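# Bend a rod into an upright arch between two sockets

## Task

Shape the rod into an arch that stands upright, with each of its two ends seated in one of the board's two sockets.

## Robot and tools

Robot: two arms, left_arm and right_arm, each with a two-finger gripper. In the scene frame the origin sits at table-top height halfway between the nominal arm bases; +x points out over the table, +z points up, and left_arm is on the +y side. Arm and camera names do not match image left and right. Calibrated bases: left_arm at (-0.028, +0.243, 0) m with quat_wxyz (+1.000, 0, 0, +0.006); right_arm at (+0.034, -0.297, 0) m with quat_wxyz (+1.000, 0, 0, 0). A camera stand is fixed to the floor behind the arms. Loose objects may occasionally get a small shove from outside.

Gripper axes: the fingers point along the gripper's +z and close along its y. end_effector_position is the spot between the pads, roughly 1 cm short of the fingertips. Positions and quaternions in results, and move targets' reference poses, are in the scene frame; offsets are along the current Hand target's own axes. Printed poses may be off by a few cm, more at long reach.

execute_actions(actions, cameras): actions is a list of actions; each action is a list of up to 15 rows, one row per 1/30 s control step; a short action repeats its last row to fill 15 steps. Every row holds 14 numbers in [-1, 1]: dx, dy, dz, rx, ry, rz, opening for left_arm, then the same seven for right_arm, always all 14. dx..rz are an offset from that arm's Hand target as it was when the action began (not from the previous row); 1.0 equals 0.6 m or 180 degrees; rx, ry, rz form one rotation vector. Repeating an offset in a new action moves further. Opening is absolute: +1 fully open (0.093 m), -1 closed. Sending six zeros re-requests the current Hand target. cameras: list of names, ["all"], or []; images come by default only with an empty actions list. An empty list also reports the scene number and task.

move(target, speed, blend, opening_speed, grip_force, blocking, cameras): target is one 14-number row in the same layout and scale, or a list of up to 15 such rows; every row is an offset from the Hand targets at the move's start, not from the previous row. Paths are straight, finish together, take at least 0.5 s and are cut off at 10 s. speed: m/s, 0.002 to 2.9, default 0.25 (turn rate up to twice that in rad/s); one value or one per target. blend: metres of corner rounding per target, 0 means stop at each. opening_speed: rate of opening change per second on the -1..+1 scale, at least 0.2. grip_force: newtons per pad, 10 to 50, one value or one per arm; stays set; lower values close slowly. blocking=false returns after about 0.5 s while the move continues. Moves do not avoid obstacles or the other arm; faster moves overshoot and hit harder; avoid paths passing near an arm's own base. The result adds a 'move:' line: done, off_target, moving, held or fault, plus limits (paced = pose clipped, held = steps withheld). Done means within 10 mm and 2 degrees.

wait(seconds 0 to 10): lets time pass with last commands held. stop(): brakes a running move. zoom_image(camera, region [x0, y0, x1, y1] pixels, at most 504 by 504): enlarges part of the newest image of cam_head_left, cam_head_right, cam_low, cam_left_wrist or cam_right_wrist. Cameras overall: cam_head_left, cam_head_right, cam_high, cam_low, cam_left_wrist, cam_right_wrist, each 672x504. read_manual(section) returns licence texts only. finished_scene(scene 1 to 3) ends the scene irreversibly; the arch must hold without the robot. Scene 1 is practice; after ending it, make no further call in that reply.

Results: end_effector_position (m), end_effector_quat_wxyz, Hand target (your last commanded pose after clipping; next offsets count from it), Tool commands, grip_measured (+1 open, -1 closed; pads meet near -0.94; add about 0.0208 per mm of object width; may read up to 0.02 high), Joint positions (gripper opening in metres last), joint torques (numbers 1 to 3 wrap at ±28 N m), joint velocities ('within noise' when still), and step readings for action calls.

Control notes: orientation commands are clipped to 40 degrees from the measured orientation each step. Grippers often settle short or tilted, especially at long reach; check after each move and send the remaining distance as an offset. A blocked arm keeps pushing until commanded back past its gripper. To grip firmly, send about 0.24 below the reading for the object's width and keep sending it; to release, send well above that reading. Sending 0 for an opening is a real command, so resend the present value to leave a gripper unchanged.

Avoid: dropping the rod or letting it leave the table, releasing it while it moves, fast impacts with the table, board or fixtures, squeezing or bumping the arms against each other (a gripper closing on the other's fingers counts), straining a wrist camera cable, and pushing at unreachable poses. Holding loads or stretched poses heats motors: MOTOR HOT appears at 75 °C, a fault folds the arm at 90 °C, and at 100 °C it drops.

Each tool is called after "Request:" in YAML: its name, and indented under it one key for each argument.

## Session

Request:
execute_actions:
  actions: []

Scene clock: 0.00 s.
left_arm: end_effector_position=(+0.3666, +0.2841, +0.1017) grip_measured=+1.000 end_effector_quat_wxyz=(+0.577, -0.084, +0.809, +0.077) | right_arm: end_effector_position=(+0.4122, -0.3274, +0.0637) grip_measured=+1.000 end_effector_quat_wxyz=(+0.504, +0.060, +0.855, -0.108)
Joint positions: left_arm=[0.004 1.544 0.406 0.803 -0.206 -0.042 0.093] | right_arm=[0.049 1.553 0.406 0.635 0.289 0.018 0.093]
Joint velocities: within noise
Joint torques (N m): no reading
Heat: left arm: 35 °C; right arm: 33 °C.
Hand target: left_arm +0.3698, +0.2842, +0.1103; +0.588, -0.085, +0.801, +0.076 | right_arm +0.4138, -0.3272, +0.0667; +0.507, +0.060, +0.853, -0.107
Tool commands: left_gripper/opening=+1.0 right_gripper/opening=+1.0

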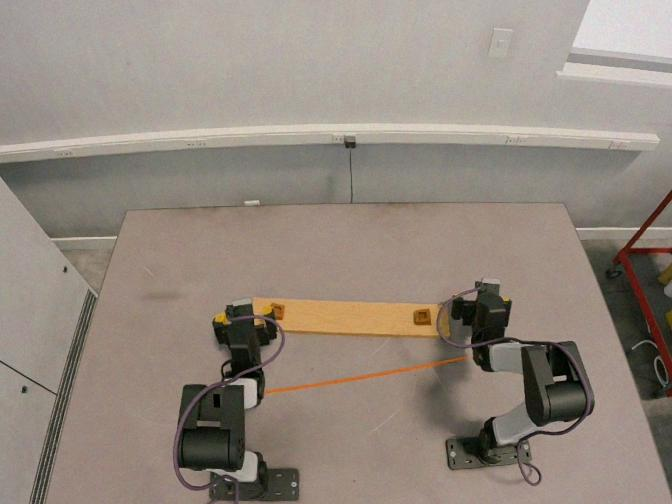

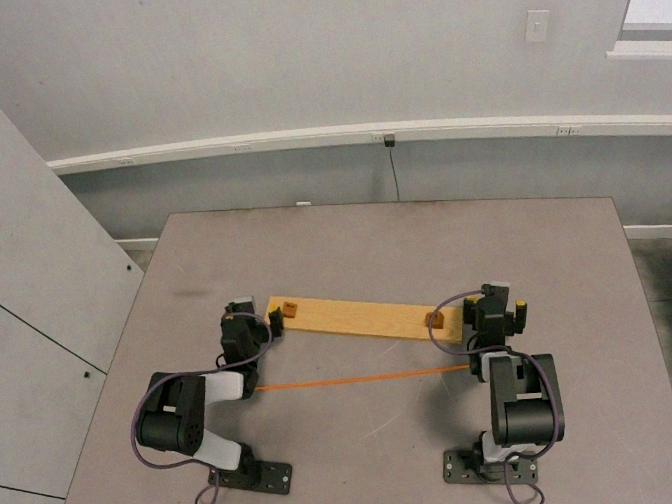

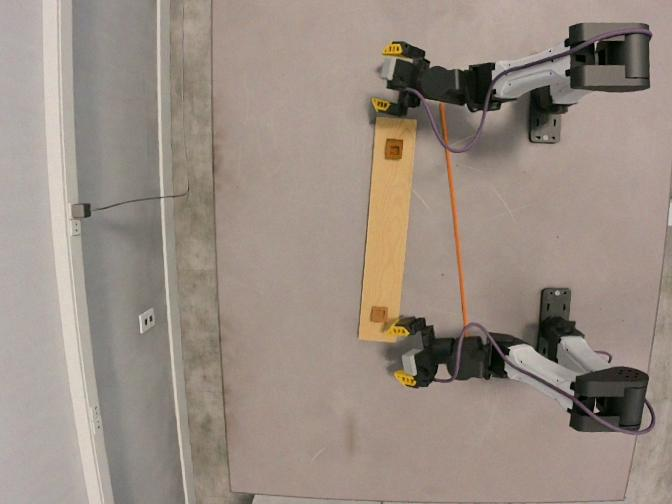

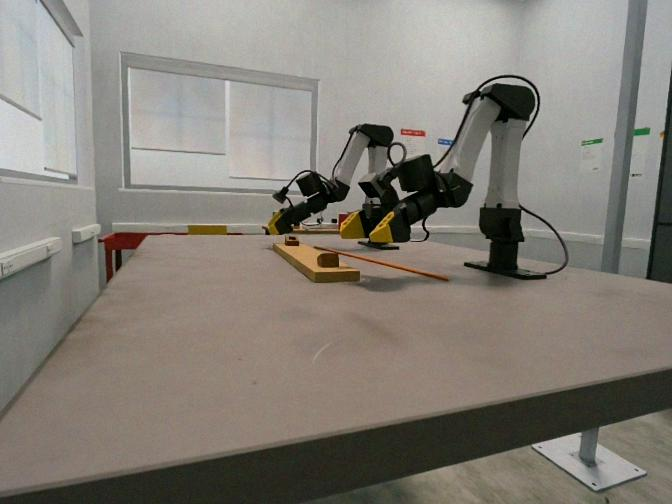

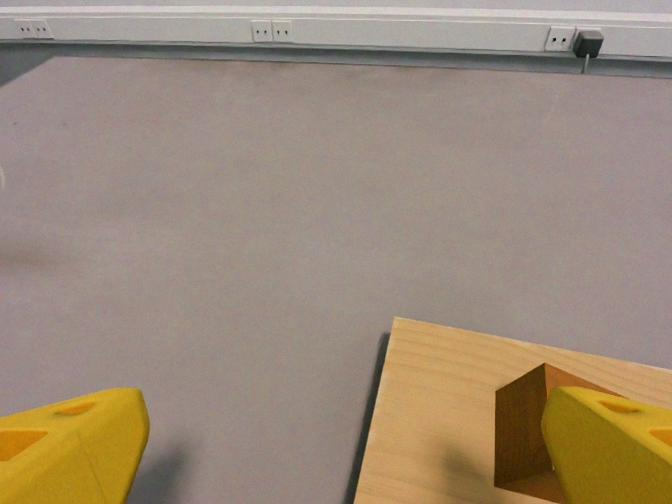

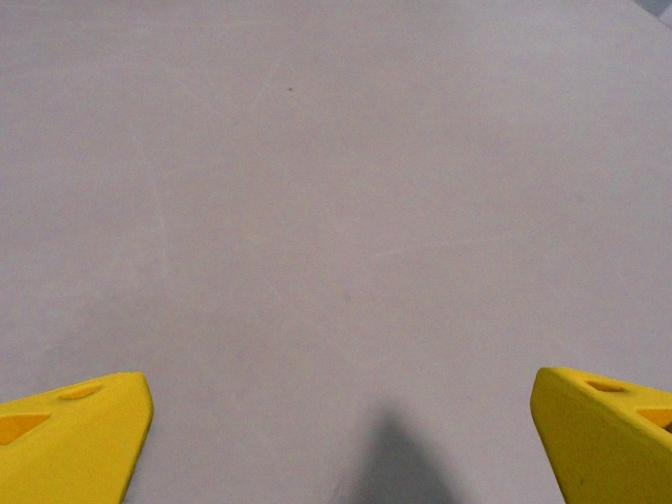

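Request:
move:
  target:
    - [-0.0538,-0.0165,-0.1648,0.166,0.149,0.221,0.2,-0.0615,0.0077,-0.1732,-0.174,0.096,-0.262,0.2]
    - [0.0993,-0.0297,-0.2858,0.3325,0.2981,0.4424,0.2,0.06,0.0511,-0.2581,-0.3477,0.1915,-0.525,0.2]
  speed: 0.35
  blend: [0.03,0]
  cameras: ["cam_left_wrist","cam_right_wrist","cam_high"]

Scene clock: 21.67 s.
left_arm: end_effector_position=(+0.1929, +0.2266, +0.0990) grip_measured=+0.202 end_effector_quat_wxyz=(-0.001, +0.647, +0.762, -0.005) | right_arm: end_effector_position=(+0.2693, -0.2590, +0.1000) grip_measured=+0.201 end_effector_quat_wxyz=(-0.008, +0.751, -0.660, -0.003)
Joint positions: left_arm=[-0.08 1.394 1.026 -1.211 0.008 1.34 0.055] | right_arm=[0.152 1.441 1.07 -1.191 -0.015 -1.549 0.055]
Joint torques (N m): left_arm=[-0.51 -4.89 8.62 0.15 0.07 -0.02] | right_arm=[0.53 -4.15 9.1 0.17 0.19 -0.21]
Heat: left arm: 40 °C; right arm: 35 °C.
Hand target: left_arm +0.1971, +0.2263, +0.1041; +0.000, +0.653, +0.757, +0.000 | right_arm +0.2712, -0.2598, +0.1032; +0.000, +0.757, -0.653, +0.000
Off the commanded pose: left_arm 0.007 m, 1 deg | right_arm 0.004 m, 1 deg.
move: done
Images, in order (width x height): cam_high 672x504, cam_left_wrist 672x504, cam_right_wrist 672x504.

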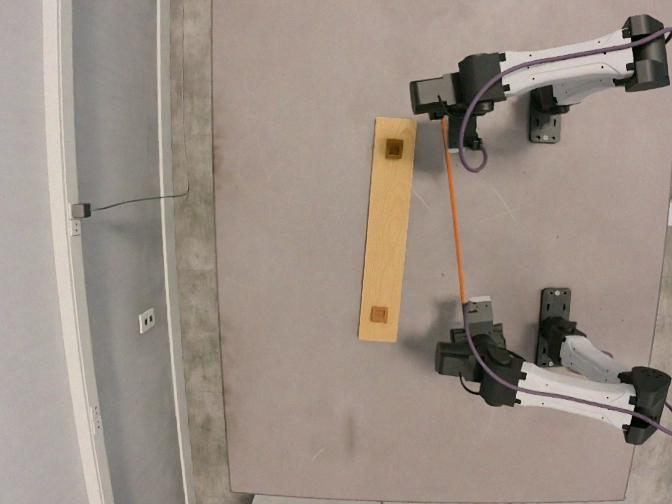

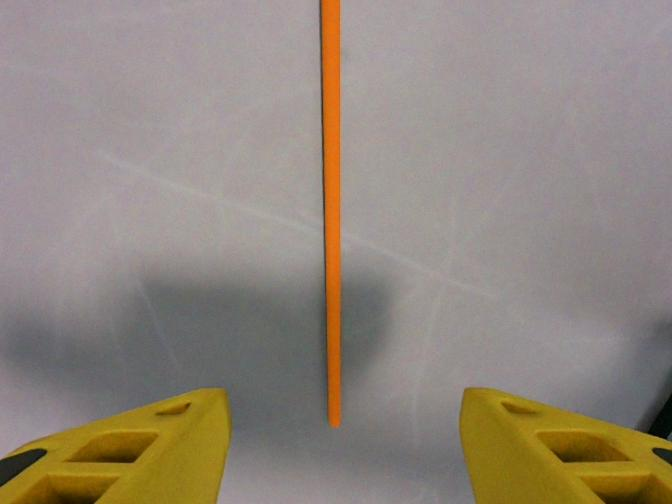

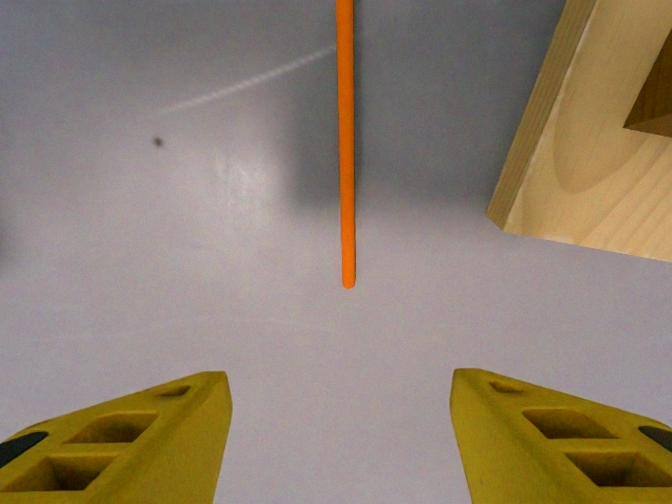

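Request:
move:
  target:
    - [0.0667,0.0025,0.09,0,0,0,0.2,-0.06,-0.0023,0.1,0,0,0,0.2]
    - [0.0667,0.0025,0.1585,0,0,0,0.2,-0.06,-0.0023,0.1737,0,0,0,0.2]
    - [0.0667,0.0025,0.1585,0,0,0,-1,-0.06,-0.0023,0.1737,0,0,0,-1]
  speed: [0.2,0.06,0.1]
  blend: [0.005,0,0]
  cameras: ["cam_left_wrist","cam_right_wrist"]

Scene clock: 35.43 s.
left_arm: end_effector_position=(+0.1982, +0.2651, +0.0153) grip_measured=-0.962 end_effector_quat_wxyz=(+0.007, +0.653, +0.757, +0.008) | right_arm: end_effector_position=(+0.2679, -0.2234, +0.0061) grip_measured=-0.953 end_effector_quat_wxyz=(-0.006, +0.758, -0.652, -0.003)
Joint positions: left_arm=[0.084 1.495 0.763 -0.817 -0.001 1.519 0] | right_arm=[0.3 1.596 0.819 -0.788 -0.011 -1.421 0]
Joint torques (N m): left_arm=[0.55 -4.68 3.84 0.32 0.12 -0.04] | right_arm=[0.55 -4.52 4.97 0.55 0.14 -0.02]
Heat: left arm: 37 °C; right arm: 33 °C.
Hand target: left_arm +0.1926, +0.2661, +0.0089; +0.000, +0.653, +0.757, +0.000 | right_arm +0.2671, -0.2240, -0.0011; +0.000, +0.757, -0.653, +0.000
Off the commanded pose: left_arm 0.008 m, 1 deg | right_arm 0.007 m, 1 deg.
move: done
Images, in order (width x height): cam_left_wrist 672x504, cam_right_wrist 672x504.

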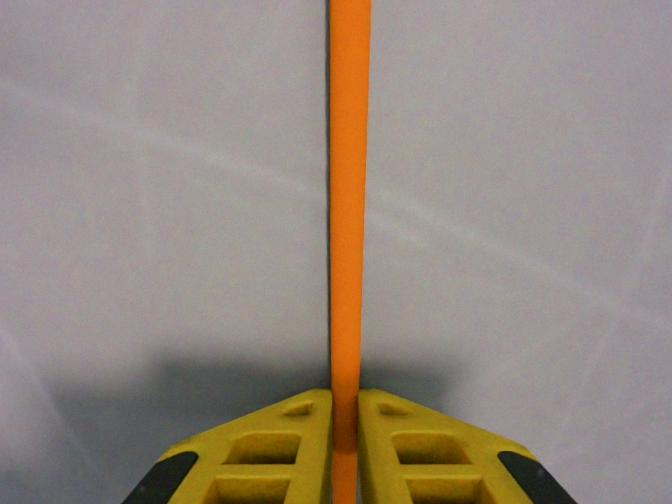

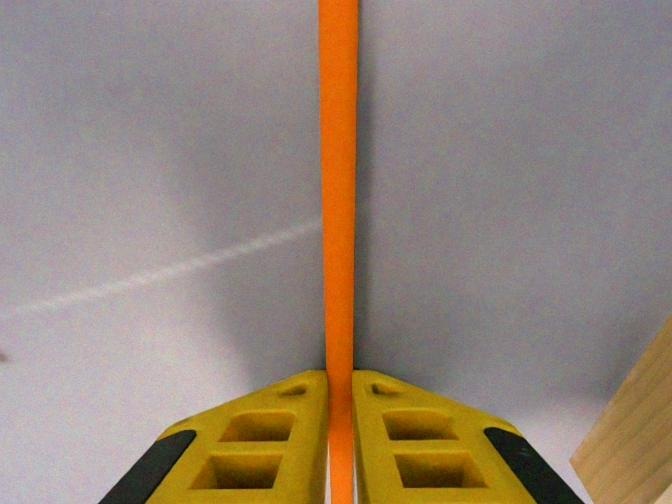

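Request:
move:
  target:
    - [0,0,-0.13,0,0,0,-1,0,0,-0.13,0,0,0,-1]
    - [-0.0423,0.2488,-0.3585,-0.3323,-0.0308,0.0534,-1,0.0243,-0.0957,-0.3685,0.3323,0.0308,0.0534,-1]
  speed: 0.3
  blend: [0.03,0]
  cameras: ["cam_left_wrist","cam_right_wrist","cam_high"]

Request:
zoom_image:
  camera: "cam_left_wrist"
  region: [472, 0, 672, 150]

Request:
zoom_image:
  camera: "cam_right_wrist"
  region: [0, 0, 200, 150]

Scene clock: 45.33 s.
left_arm: end_effector_position=(+0.3428, +0.2627, +0.2224) grip_measured=-0.962 end_effector_quat_wxyz=(+0.352, +0.625, +0.607, +0.344) | right_arm: end_effector_position=(+0.3259, -0.2302, +0.2188) grip_measured=-0.961 end_effector_quat_wxyz=(-0.343, +0.602, -0.629, +0.352)
Joint positions: left_arm=[0.091 1.153 0.885 -0.279 0.111 1.641 0] | right_arm=[0.456 0.884 0.762 -0.477 0.415 -1.293 0]
Joint torques (N m): left_arm=[0.55 -5.12 6.75 1.92 0.29 -0.12] | right_arm=[0.62 -2.26 7.19 2.01 0.37 -0.16]
Heat: left arm: 36 °C; right arm: 33 °C.
Hand target: left_arm +0.3441, +0.2627, +0.2239; +0.360, +0.624, +0.601, +0.347 | right_arm +0.3263, -0.2300, +0.2201; -0.347, +0.601, -0.624, +0.360
Off the commanded pose: left_arm 0.002 m, 1 deg | right_arm 0.001 m, 1 deg.
move: done
Images, in order (width x height): cam_high 672x504, cam_left_wrist 672x504, cam_right_wrist 672x504.

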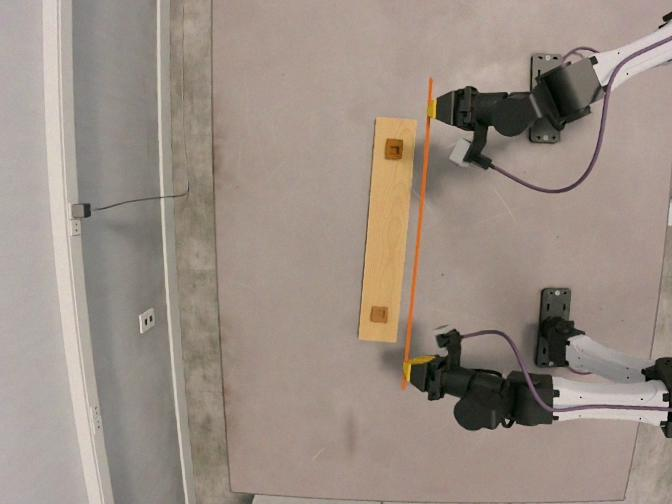

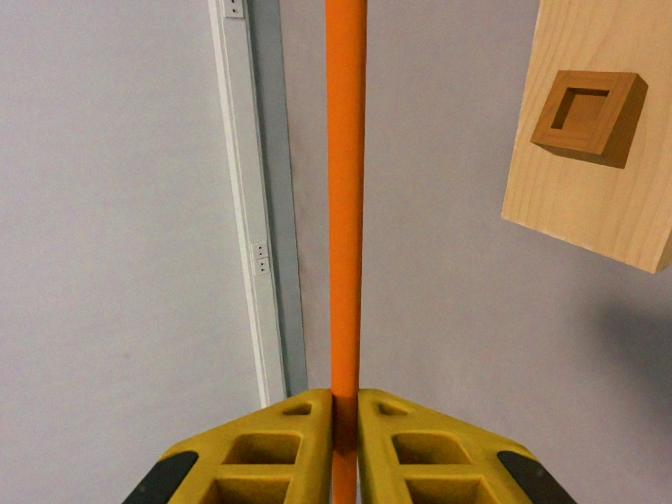

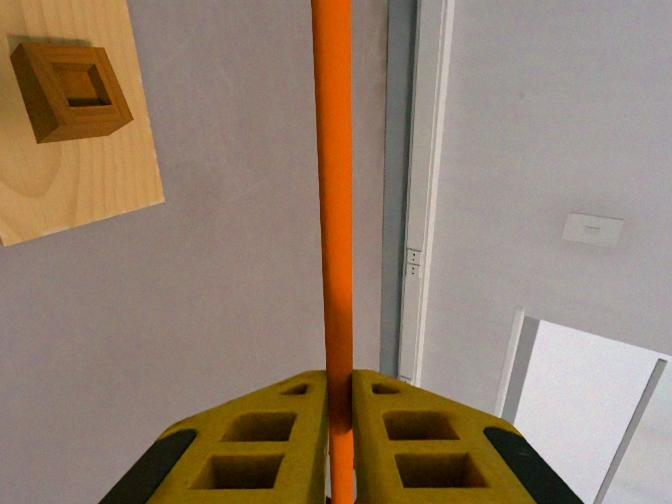

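Scaled by 2.520 from the camera's 672x504 image, which has a finer 960x720 frame.

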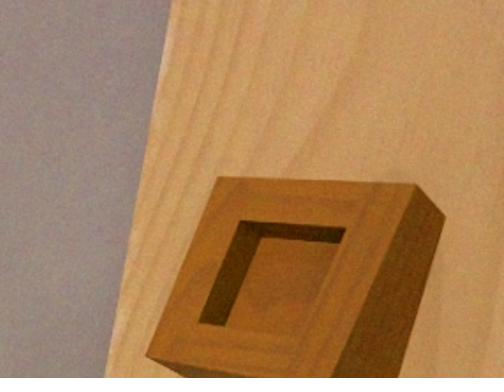

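Scaled by 2.520 from the camera's 672x504 image, which has a finer 960x720 frame.

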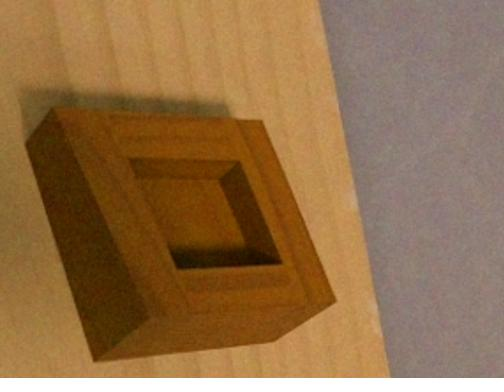

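Request:
move:
  target:
    - [-0.0215,0.013,0.0087,0,-0.0694,-0.1203,-1,-0.0207,-0.0077,0.0135,0,-0.0694,0.1203,-1]
    - [-0.059,0.0253,0.03,0,-0.1389,-0.2406,-1,-0.0632,-0.0187,0.0322,0,-0.1389,0.2406,-1]
    - [-0.1188,-0.016,0.0853,-0.024,-0.215,-0.3375,-1,-0.129,0.0297,0.0823,0.024,-0.215,0.3375,-1]
    - [-0.1505,-0.1055,0.1403,-0.024,-0.215,-0.3375,-1,-0.1573,0.1188,0.1347,0.024,-0.215,0.3375,-1]
  speed: [0.2,0.2,0.2,0.12]
  blend: [0.015,0.015,0.015,0]
  cameras: ["cam_low","cam_high"]

Request:
zoom_image:
  camera: "cam_low"
  region: [270, 185, 380, 285]

Request:
zoom_image:
  camera: "cam_high"
  region: [340, 100, 460, 360]

Scene clock: 71.27 s.
left_arm: end_effector_position=(+0.3883, +0.1925, +0.1268) grip_measured=-0.962 end_effector_quat_wxyz=(+0.673, +0.281, +0.683, -0.040) | right_arm: end_effector_position=(+0.3709, -0.1533, +0.1150) grip_measured=-0.961 end_effector_quat_wxyz=(+0.671, -0.262, +0.694, +0.017)
Joint positions: left_arm=[0.072 1.774 0.458 1.209 0.531 0.385 0] | right_arm=[0.421 1.646 0.179 1.366 0.034 -0.333 0]
Joint torques (N m): left_arm=[-2.44 -6.86 3.95 2 0.61 -0.31] | right_arm=[2.37 -4.04 4.53 2.41 -0.49 0.07]
Heat: left arm: 41 °C; right arm: 39 °C.
Hand target: left_arm +0.3818, +0.1710, +0.1269; +0.674, +0.303, +0.669, -0.074 | right_arm +0.3641, -0.1370, +0.1179; +0.677, -0.278, +0.680, +0.049
Off the commanded pose: left_arm 0.023 m, 5 deg | right_arm 0.018 m, 4 deg.
move: off_target (left_arm, right_arm)
Images, in order (width x height): cam_high 672x504, cam_low 672x504.

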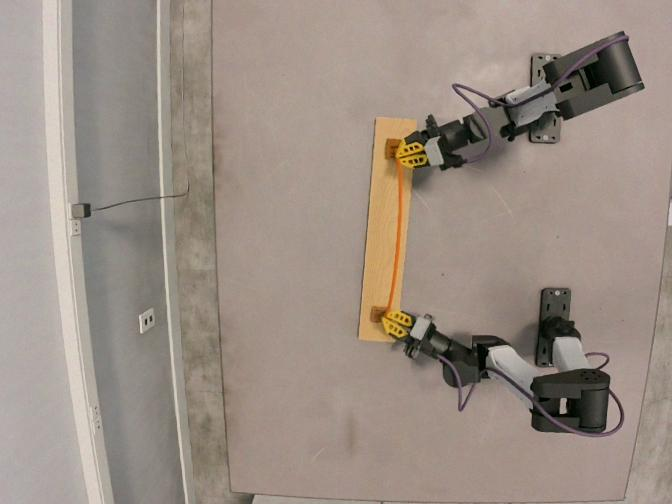

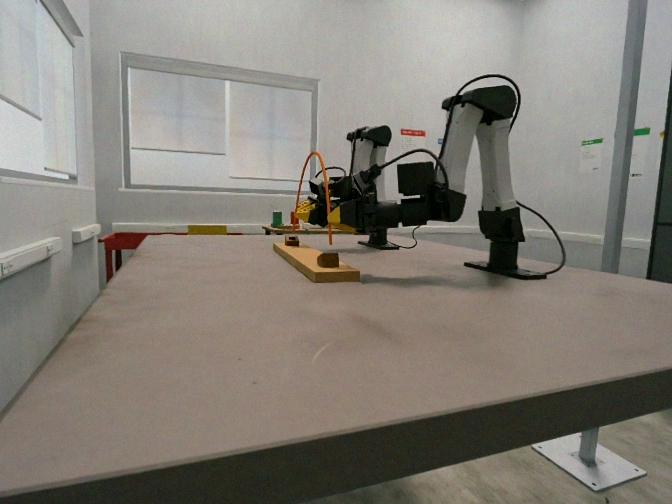

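Scaled by 4.582 from the camera's 672x504 image, which has a finer 960x720 frame.

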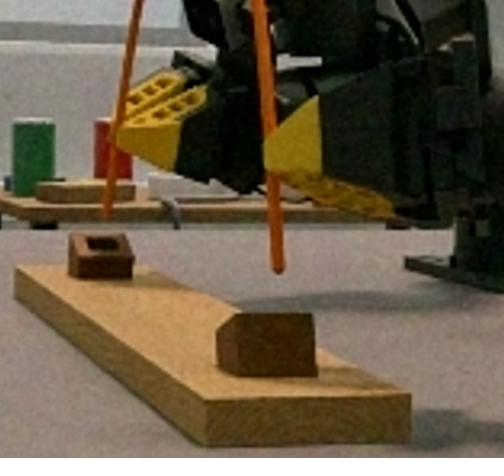

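Scaled by 1.938 from the camera's 672x504 image, which has a finer 960x720 frame.

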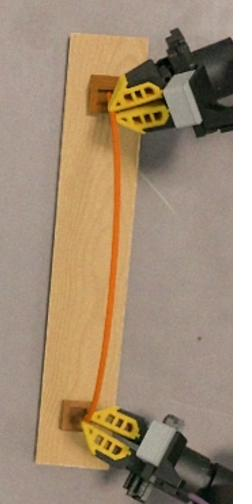

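Request:
move:
  target: [0.0525,-0.0157,0.0035,0,0,0,-1,0.0338,0.0083,0.0043,0,0,0,-1]
  speed: 0.06
  cameras: ["cam_low","cam_high"]

Request:
zoom_image:
  camera: "cam_low"
  region: [280, 228, 310, 248]

Request:
zoom_image:
  camera: "cam_low"
  region: [312, 238, 348, 268]

Scene clock: 82.87 s.
left_arm: end_effector_position=(+0.3900, +0.1925, +0.0948) grip_measured=-0.962 end_effector_quat_wxyz=(+0.674, +0.280, +0.683, -0.041) | right_arm: end_effector_position=(+0.3710, -0.1528, +0.0897) grip_measured=-0.961 end_effector_quat_wxyz=(+0.659, -0.266, +0.703, +0.016)
Joint positions: left_arm=[0.071 1.957 0.449 1.405 0.531 0.381 0] | right_arm=[0.422 1.812 0.172 1.509 0.033 -0.333 0]
Joint torques (N m): left_arm=[-2.13 -7.49 2.41 2.04 0.66 -0.26] | right_arm=[1.63 -3.03 3.56 2.79 -0.56 0.06]
Heat: left arm: 42 °C; right arm: 40 °C.
Hand target: left_arm +0.3819, +0.1719, +0.0942; +0.675, +0.303, +0.669, -0.074 | right_arm +0.3656, -0.1380, +0.0970; +0.677, -0.278, +0.680, +0.049
Off the commanded pose: left_arm 0.022 m, 5 deg | right_arm 0.017 m, 5 deg.
joint sent to its limit (right arm) — joint 4 (wrist pitch), upper limit. The joint targets still meet the commanded pose.
move: off_target (left_arm, right_arm)
Images, in order (width x height): cam_high 672x504, cam_low 672x504.

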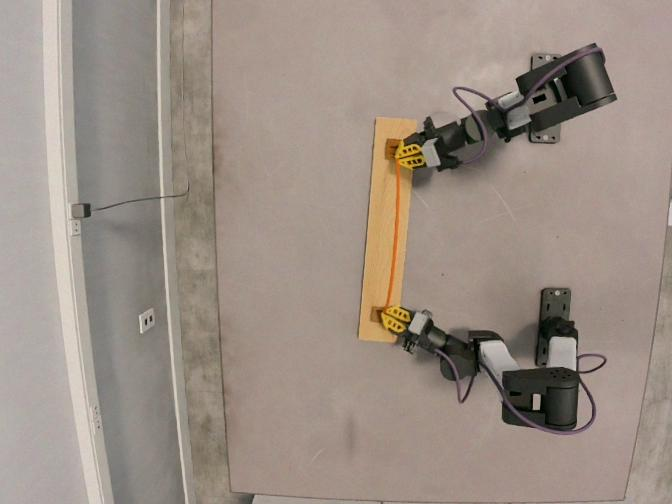

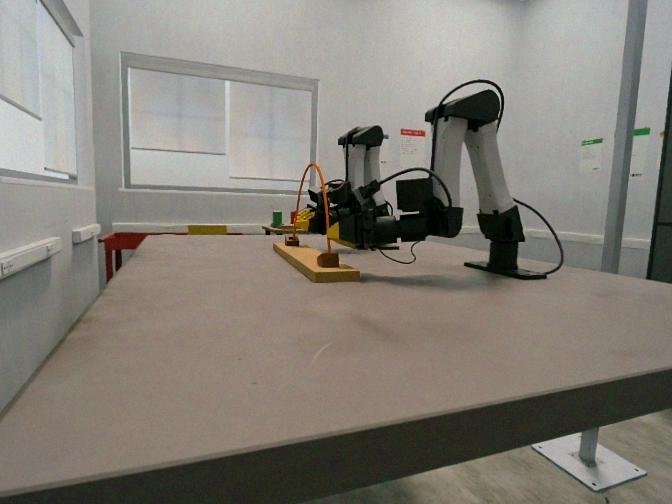

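Scaled by 16.800 from the camera's 672x504 image, which has a finer 960x720 frame.

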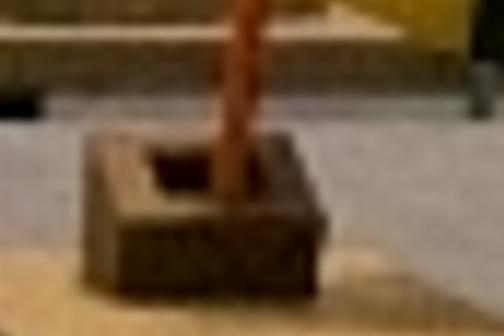

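Scaled by 14.000 from the camera's 672x504 image, which has a finer 960x720 frame.

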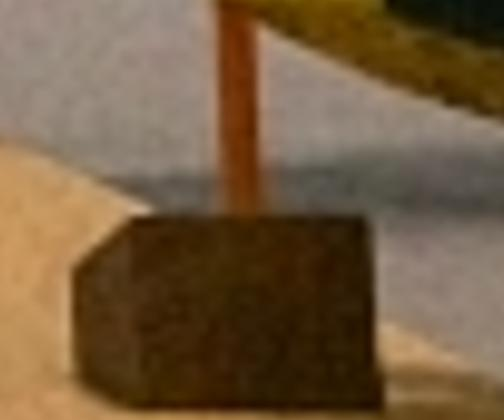

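Request:
move:
  target:
    - [0.011,0.0052,-0.0082,0,0,0,-1,0.005,-0.0087,-0.0065,0,0,0,-1]
    - [0.011,0.0052,-0.0082,0,0,0,-0.7,0.005,-0.0087,-0.0065,0,0,0,-0.7]
  opening_speed: 0.2
  speed: 0.05
  cameras: ["cam_low","cam_high","cam_left_wrist","cam_right_wrist"]

Request:
zoom_image:
  camera: "cam_low"
  region: [255, 145, 385, 285]

Scene clock: 91.83 s.
left_arm: end_effector_position=(+0.3881, +0.1923, +0.0940) grip_measured=-0.701 end_effector_quat_wxyz=(+0.679, +0.284, +0.676, -0.044) | right_arm: end_effector_position=(+0.3693, -0.1519, +0.0885) grip_measured=-0.701 end_effector_quat_wxyz=(+0.657, -0.274, +0.702, +0.026)
Joint positions: left_arm=[0.079 1.98 0.444 1.449 0.553 0.379 0.012] | right_arm=[0.408 1.812 0.168 1.509 -0.005 -0.333 0.012]
Joint torques (N m): left_arm=[-0.72 -7.31 2.09 1.93 0.66 -0.22] | right_arm=[0.16 -3.78 2.66 2.79 -0.46 0.03]
Heat: left arm: 43 °C; right arm: 41 °C.
Hand target: left_arm +0.3798, +0.1789, +0.0892; +0.675, +0.303, +0.669, -0.074 | right_arm +0.3646, -0.1450, +0.0960; +0.677, -0.278, +0.680, +0.049
Off the commanded pose: left_arm 0.016 m, 4 deg | right_arm 0.011 m, 4 deg.
joint sent to its limit (right arm) — joint 4 (wrist pitch), upper limit. The joint targets still meet the commanded pose.
move: off_target (left_arm, right_arm); target 2's new opening was sent with left_arm's hand 0.018 m and 5 deg from that target
Images, in order (width x height): cam_high 672x504, cam_low 672x504, cam_left_wrist 672x504, cam_right_wrist 672x504.

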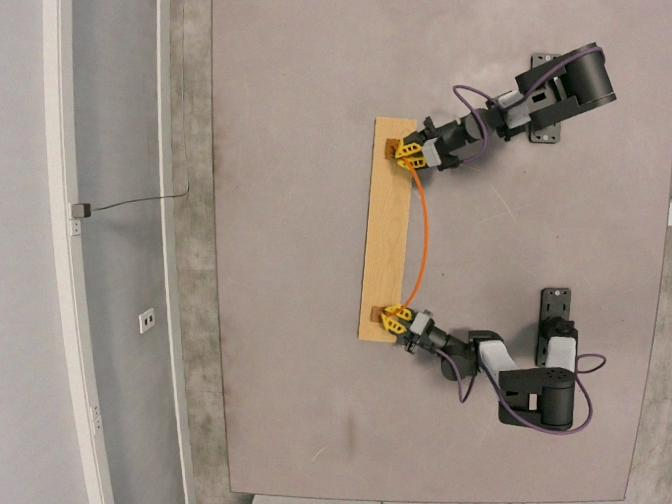

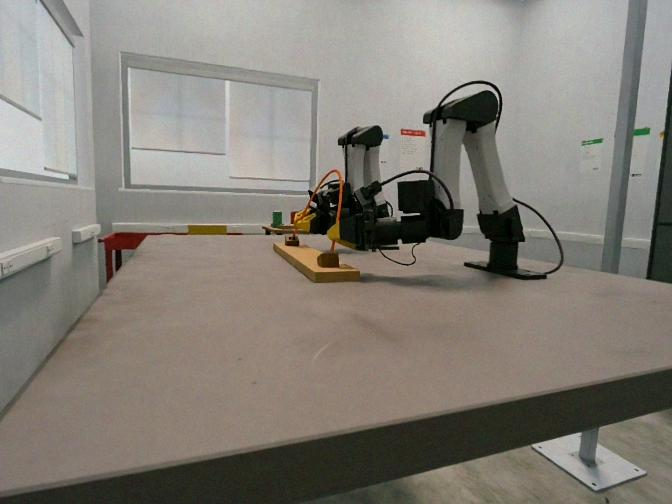

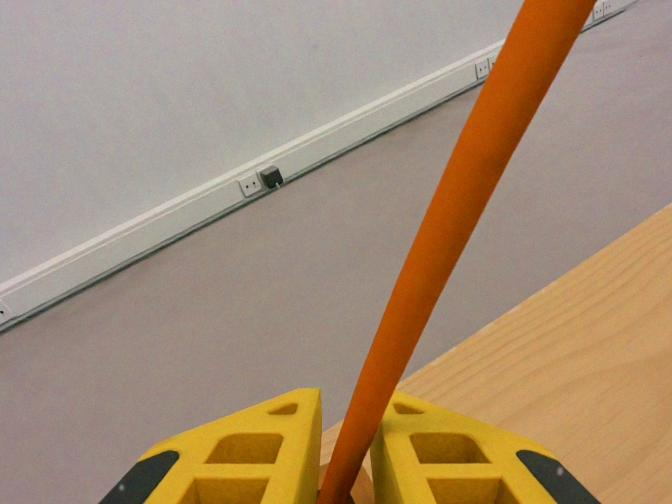

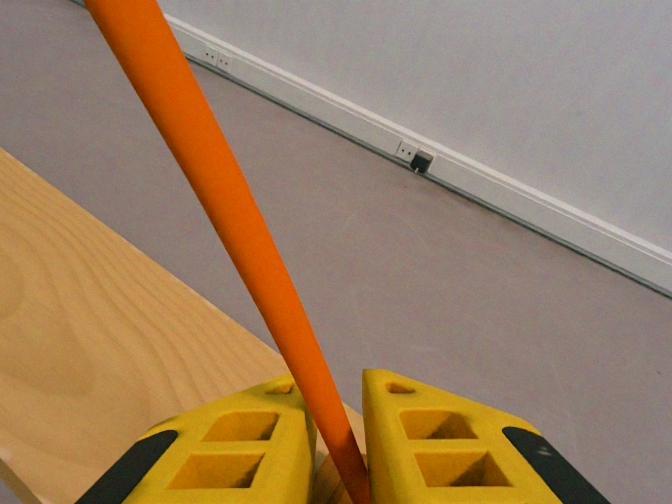

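Scaled by 3.600 from the camera's 672x504 image, which has a finer 960x720 frame.

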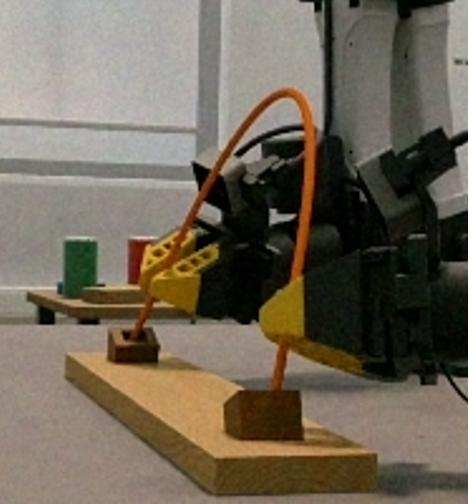

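Request:
move:
  target:
    - [0,0,0,0,0,0,-1,0,0,0,0,0,0,-1]
    - [-0.009,0.0137,0.0357,0,0,0,-1,-0.0102,-0.0112,0.0365,0,0,0,-1]
    - [-0.0102,0.0078,0.0257,0,0,0,-1,-0.0108,-0.006,0.026,0,0,0,-1]
    - [-0.002,0.02,0.0177,0,0,0,-1,-0.0025,-0.0188,0.0188,0,0,0,-1]
  opening_speed: 1.0
  speed: 0.05
  blend: [0,0.002,0.002,0]
  cameras: ["cam_low","cam_high","cam_left_wrist","cam_right_wrist"]

Request:
zoom_image:
  camera: "cam_low"
  region: [255, 145, 385, 285]

Request:
zoom_image:
  camera: "cam_low"
  region: [276, 228, 346, 273]

Scene clock: 111.17 s.
left_arm: end_effector_position=(+0.3988, +0.1913, +0.0963) grip_measured=-0.961 end_effector_quat_wxyz=(+0.678, +0.294, +0.672, -0.048) | right_arm: end_effector_position=(+0.3830, -0.1574, +0.0952) grip_measured=-0.952 end_effector_quat_wxyz=(+0.667, -0.273, +0.693, +0.020)
Joint positions: left_arm=[0.082 1.985 0.496 1.397 0.575 0.392 0] | right_arm=[0.363 1.822 0.207 1.504 -0.043 -0.349 0]
Joint torques (N m): left_arm=[-0.2 -7.8 3.55 1.83 0.52 -0.34] | right_arm=[0.02 -4.88 3.73 2.47 -0.53 0.16]
Heat: left arm: 43 °C; right arm: 42 °C.
Hand target: left_arm +0.3949, +0.1829, +0.0933; +0.675, +0.303, +0.669, -0.074 | right_arm +0.3796, -0.1490, +0.1000; +0.677, -0.278, +0.680, +0.049
Off the commanded pose: left_arm 0.010 m, 3 deg | right_arm 0.010 m, 4 deg.
move: off_target (left_arm, right_arm)
Images, in order (width x height): cam_high 672x504, cam_low 672x504, cam_left_wrist 672x504, cam_right_wrist 672x504.

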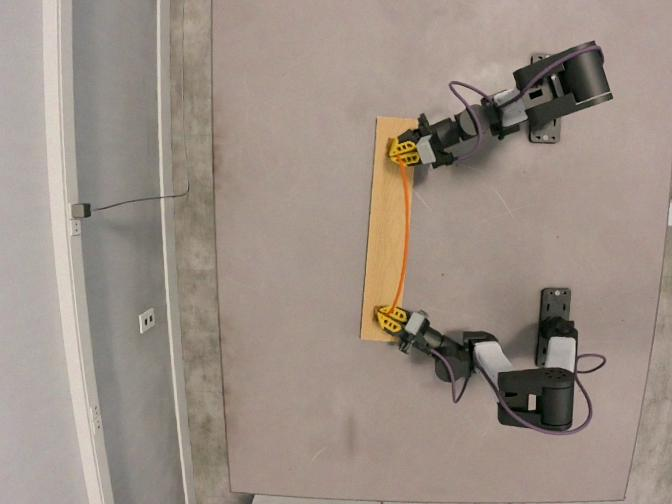

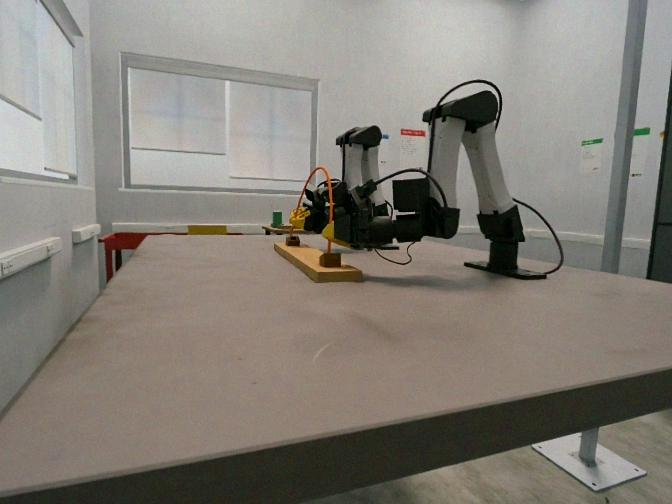

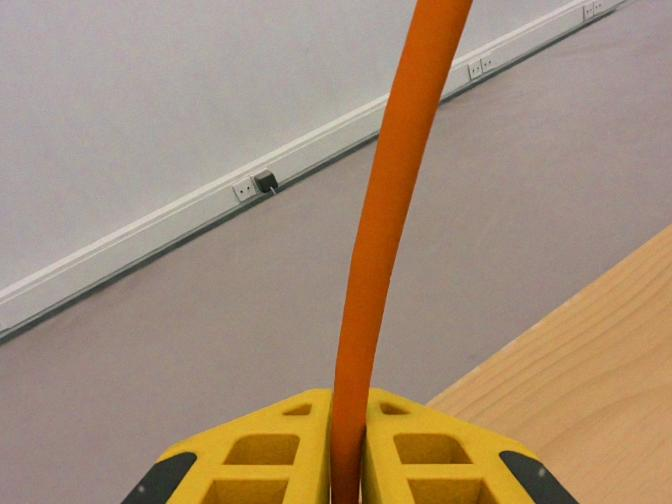

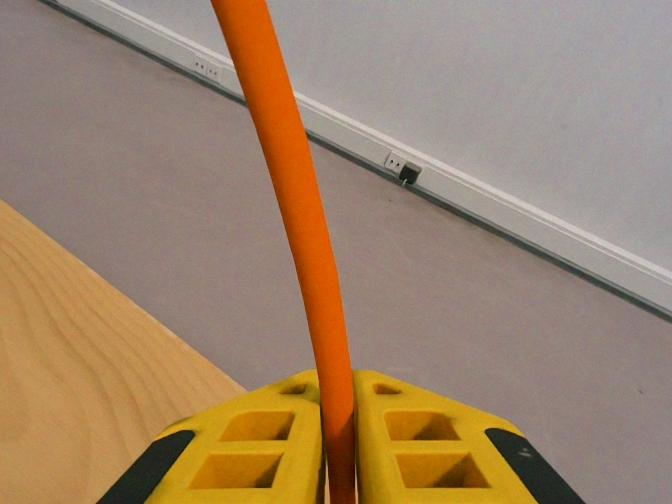

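Scaled by 3.600 from the camera's 672x504 image, which has a finer 960x720 frame.

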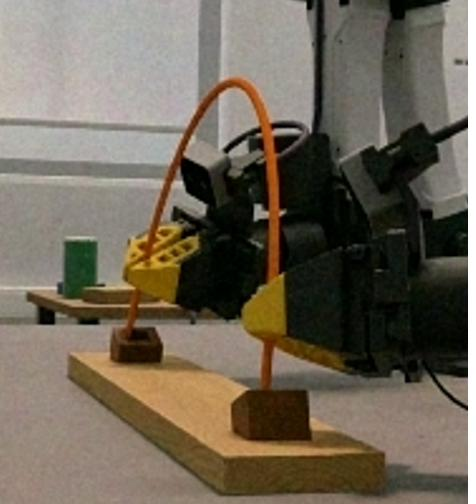

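Scaled by 7.200 from the camera's 672x504 image, which has a finer 960x720 frame.

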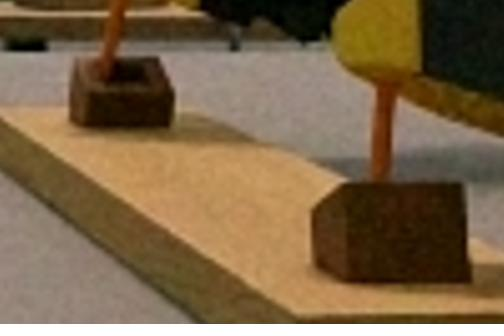

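Request:
move:
  target:
    - [0.0005,0.011,0.0178,0.0223,0.0594,-0.0343,-1,0,-0.0098,0.0185,-0.0223,0.0594,0.0344,-1]
    - [0.0022,0.0207,0.0342,0.0223,0.0594,-0.0343,-1,0.0012,-0.0183,0.0357,-0.0223,0.0594,0.0344,-1]
    - [0.006,0.0285,0.039,0.0309,0.0823,-0.0475,-1,0.0048,-0.0257,0.041,-0.0309,0.0823,0.0476,-1]
  speed: 0.07
  blend: 0.002
  cameras: ["cam_low","cam_high"]

Request:
zoom_image:
  camera: "cam_low"
  region: [255, 145, 385, 285]

Request:
zoom_image:
  camera: "cam_low"
  region: [276, 228, 346, 273]

Scene clock: 128.60 s.
left_arm: end_effector_position=(+0.4263, +0.1913, +0.0945) grip_measured=-0.961 end_effector_quat_wxyz=(+0.574, +0.294, +0.758, -0.097) | right_arm: end_effector_position=(+0.4066, -0.1580, +0.0899) grip_measured=-0.953 end_effector_quat_wxyz=(+0.561, -0.269, +0.780, +0.070)
Joint positions: left_arm=[0.082 1.826 0.725 0.702 0.593 0.435 0] | right_arm=[0.295 1.567 0.412 0.78 -0.152 -0.268 0]
Joint torques (N m): left_arm=[-0.53 -10.43 6.93 1.23 0.34 -0.33] | right_arm=[-0.29 -8.21 8.38 1.78 -0.42 0.3]
Heat: left arm: 42 °C; right arm: 42 °C.
Hand target: left_arm +0.4240, +0.1859, +0.0932; +0.560, +0.292, +0.767, -0.117 | right_arm +0.4086, -0.1520, +0.1002; +0.564, -0.263, +0.777, +0.096
Off the commanded pose: left_arm 0.006 m, 3 deg | right_arm 0.012 m, 3 deg.
move: off_target (left_arm, right_arm)
Images, in order (width x height): cam_high 672x504, cam_low 672x504.

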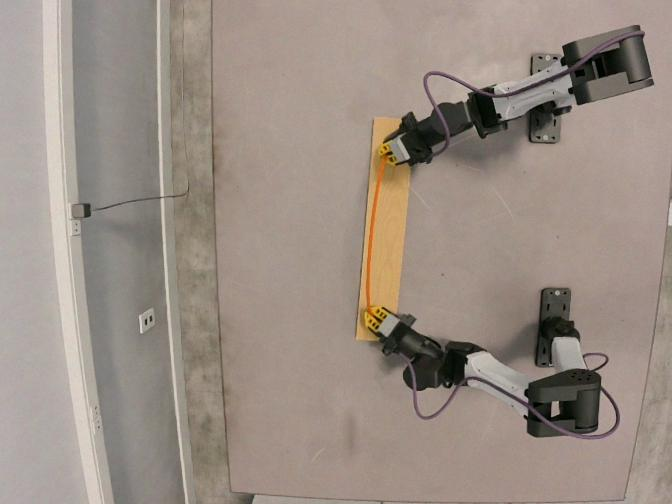

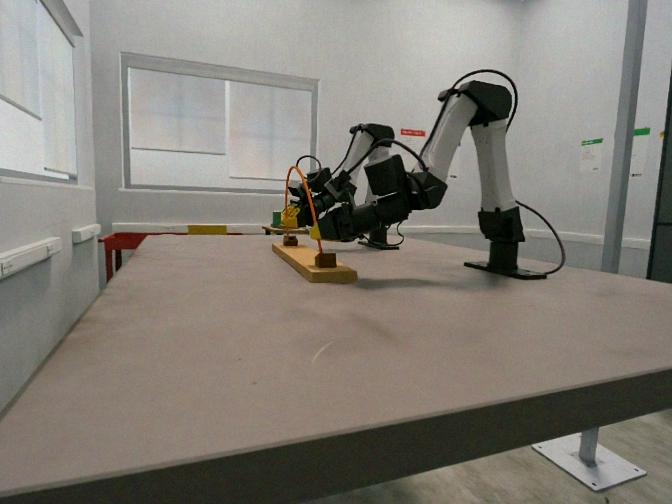

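Scaled by 3.600 from the camera's 672x504 image, which has a finer 960x720 frame.

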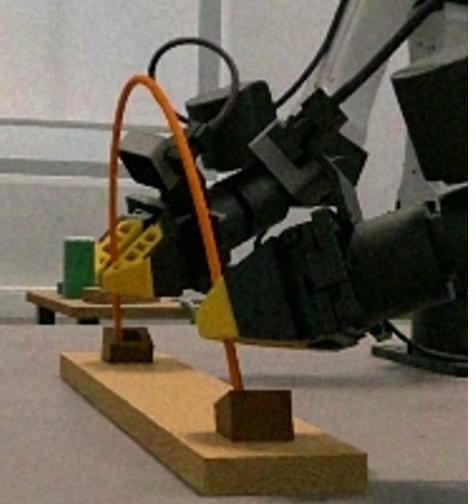

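Scaled by 7.200 from the camera's 672x504 image, which has a finer 960x720 frame.

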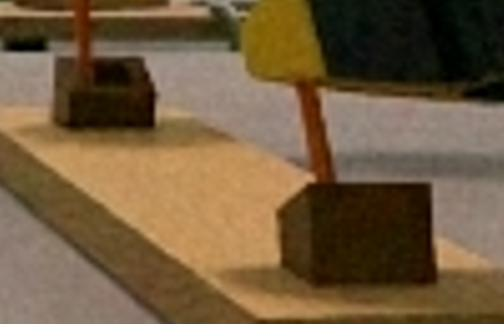

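Request:
move:
  target: [0.0007,0.0095,-0.0025,0,0,0,-0.7,0.0033,-0.0077,-0.0058,0,0,0,-0.7]
  speed: 0.02
  opening_speed: 0.2
  cameras: ["cam_low","cam_high","cam_left_wrist","cam_right_wrist"]

Request:
zoom_image:
  camera: "cam_low"
  region: [255, 145, 385, 285]

Scene clock: 138.37 s.
left_arm: end_effector_position=(+0.4239, +0.1916, +0.0895) grip_measured=-0.702 end_effector_quat_wxyz=(+0.560, +0.292, +0.767, -0.112) | right_arm: end_effector_position=(+0.4049, -0.1586, +0.0890) grip_measured=-0.702 end_effector_quat_wxyz=(+0.556, -0.266, +0.783, +0.089)
Joint positions: left_arm=[0.09 1.826 0.738 0.647 0.615 0.433 0.012] | right_arm=[0.276 1.562 0.412 0.766 -0.197 -0.248 0.012]
Joint torques (N m): left_arm=[0.13 -10.06 7.13 1.52 0.33 -0.19] | right_arm=[-0.61 -8.64 7.62 1.86 -0.15 0]
Heat: left arm: 40 °C; right arm: 41 °C.
Hand target: left_arm +0.4259, +0.1913, +0.0942; +0.560, +0.292, +0.766, -0.117 | right_arm +0.4077, -0.1581, +0.1002; +0.564, -0.263, +0.777, +0.096
Off the commanded pose: left_arm 0.005 m, 1 deg | right_arm 0.012 m, 1 deg.
move: off_target (right_arm)
Images, in order (width x height): cam_high 672x504, cam_low 672x504, cam_left_wrist 672x504, cam_right_wrist 672x504.

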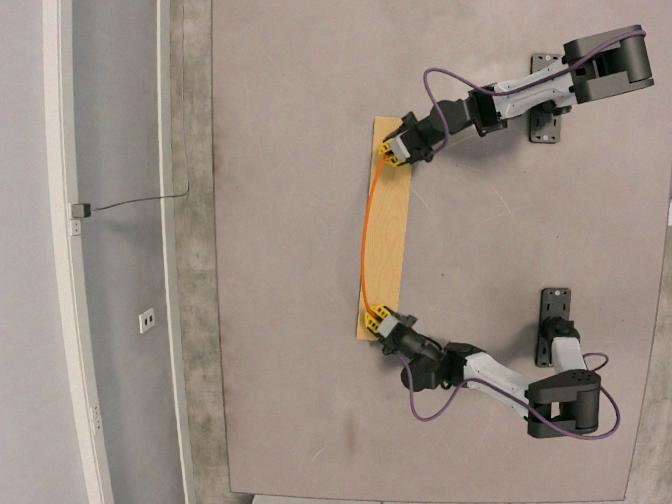

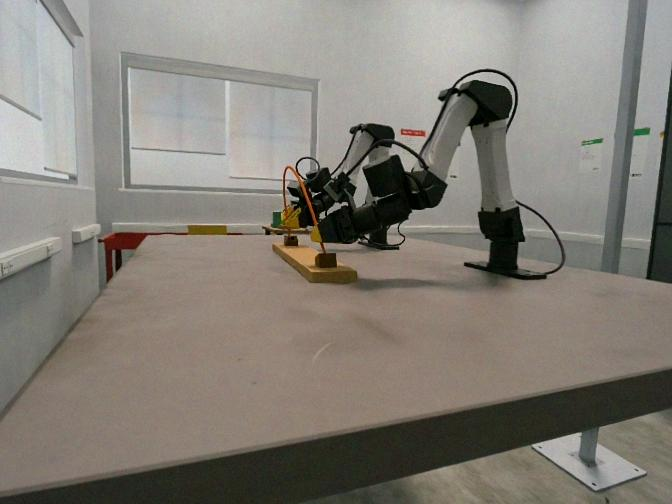

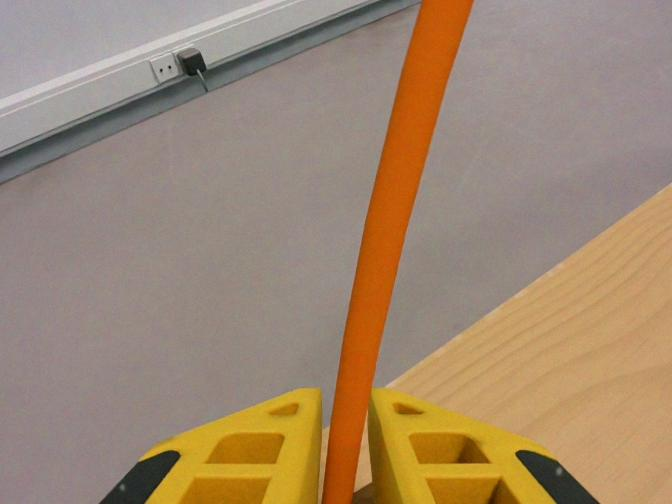

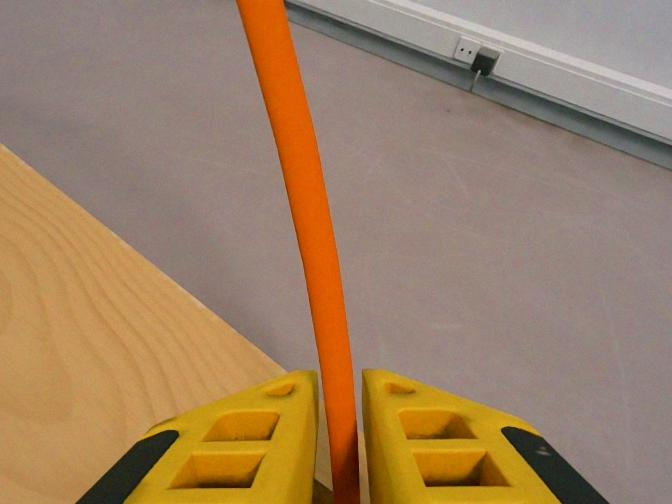

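Scaled by 3.600 from the camera's 672x504 image, which has a finer 960x720 frame.

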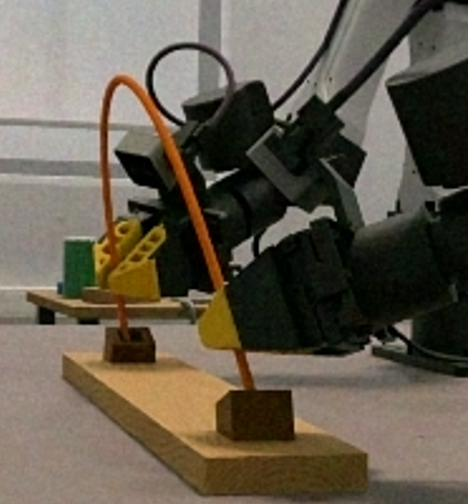

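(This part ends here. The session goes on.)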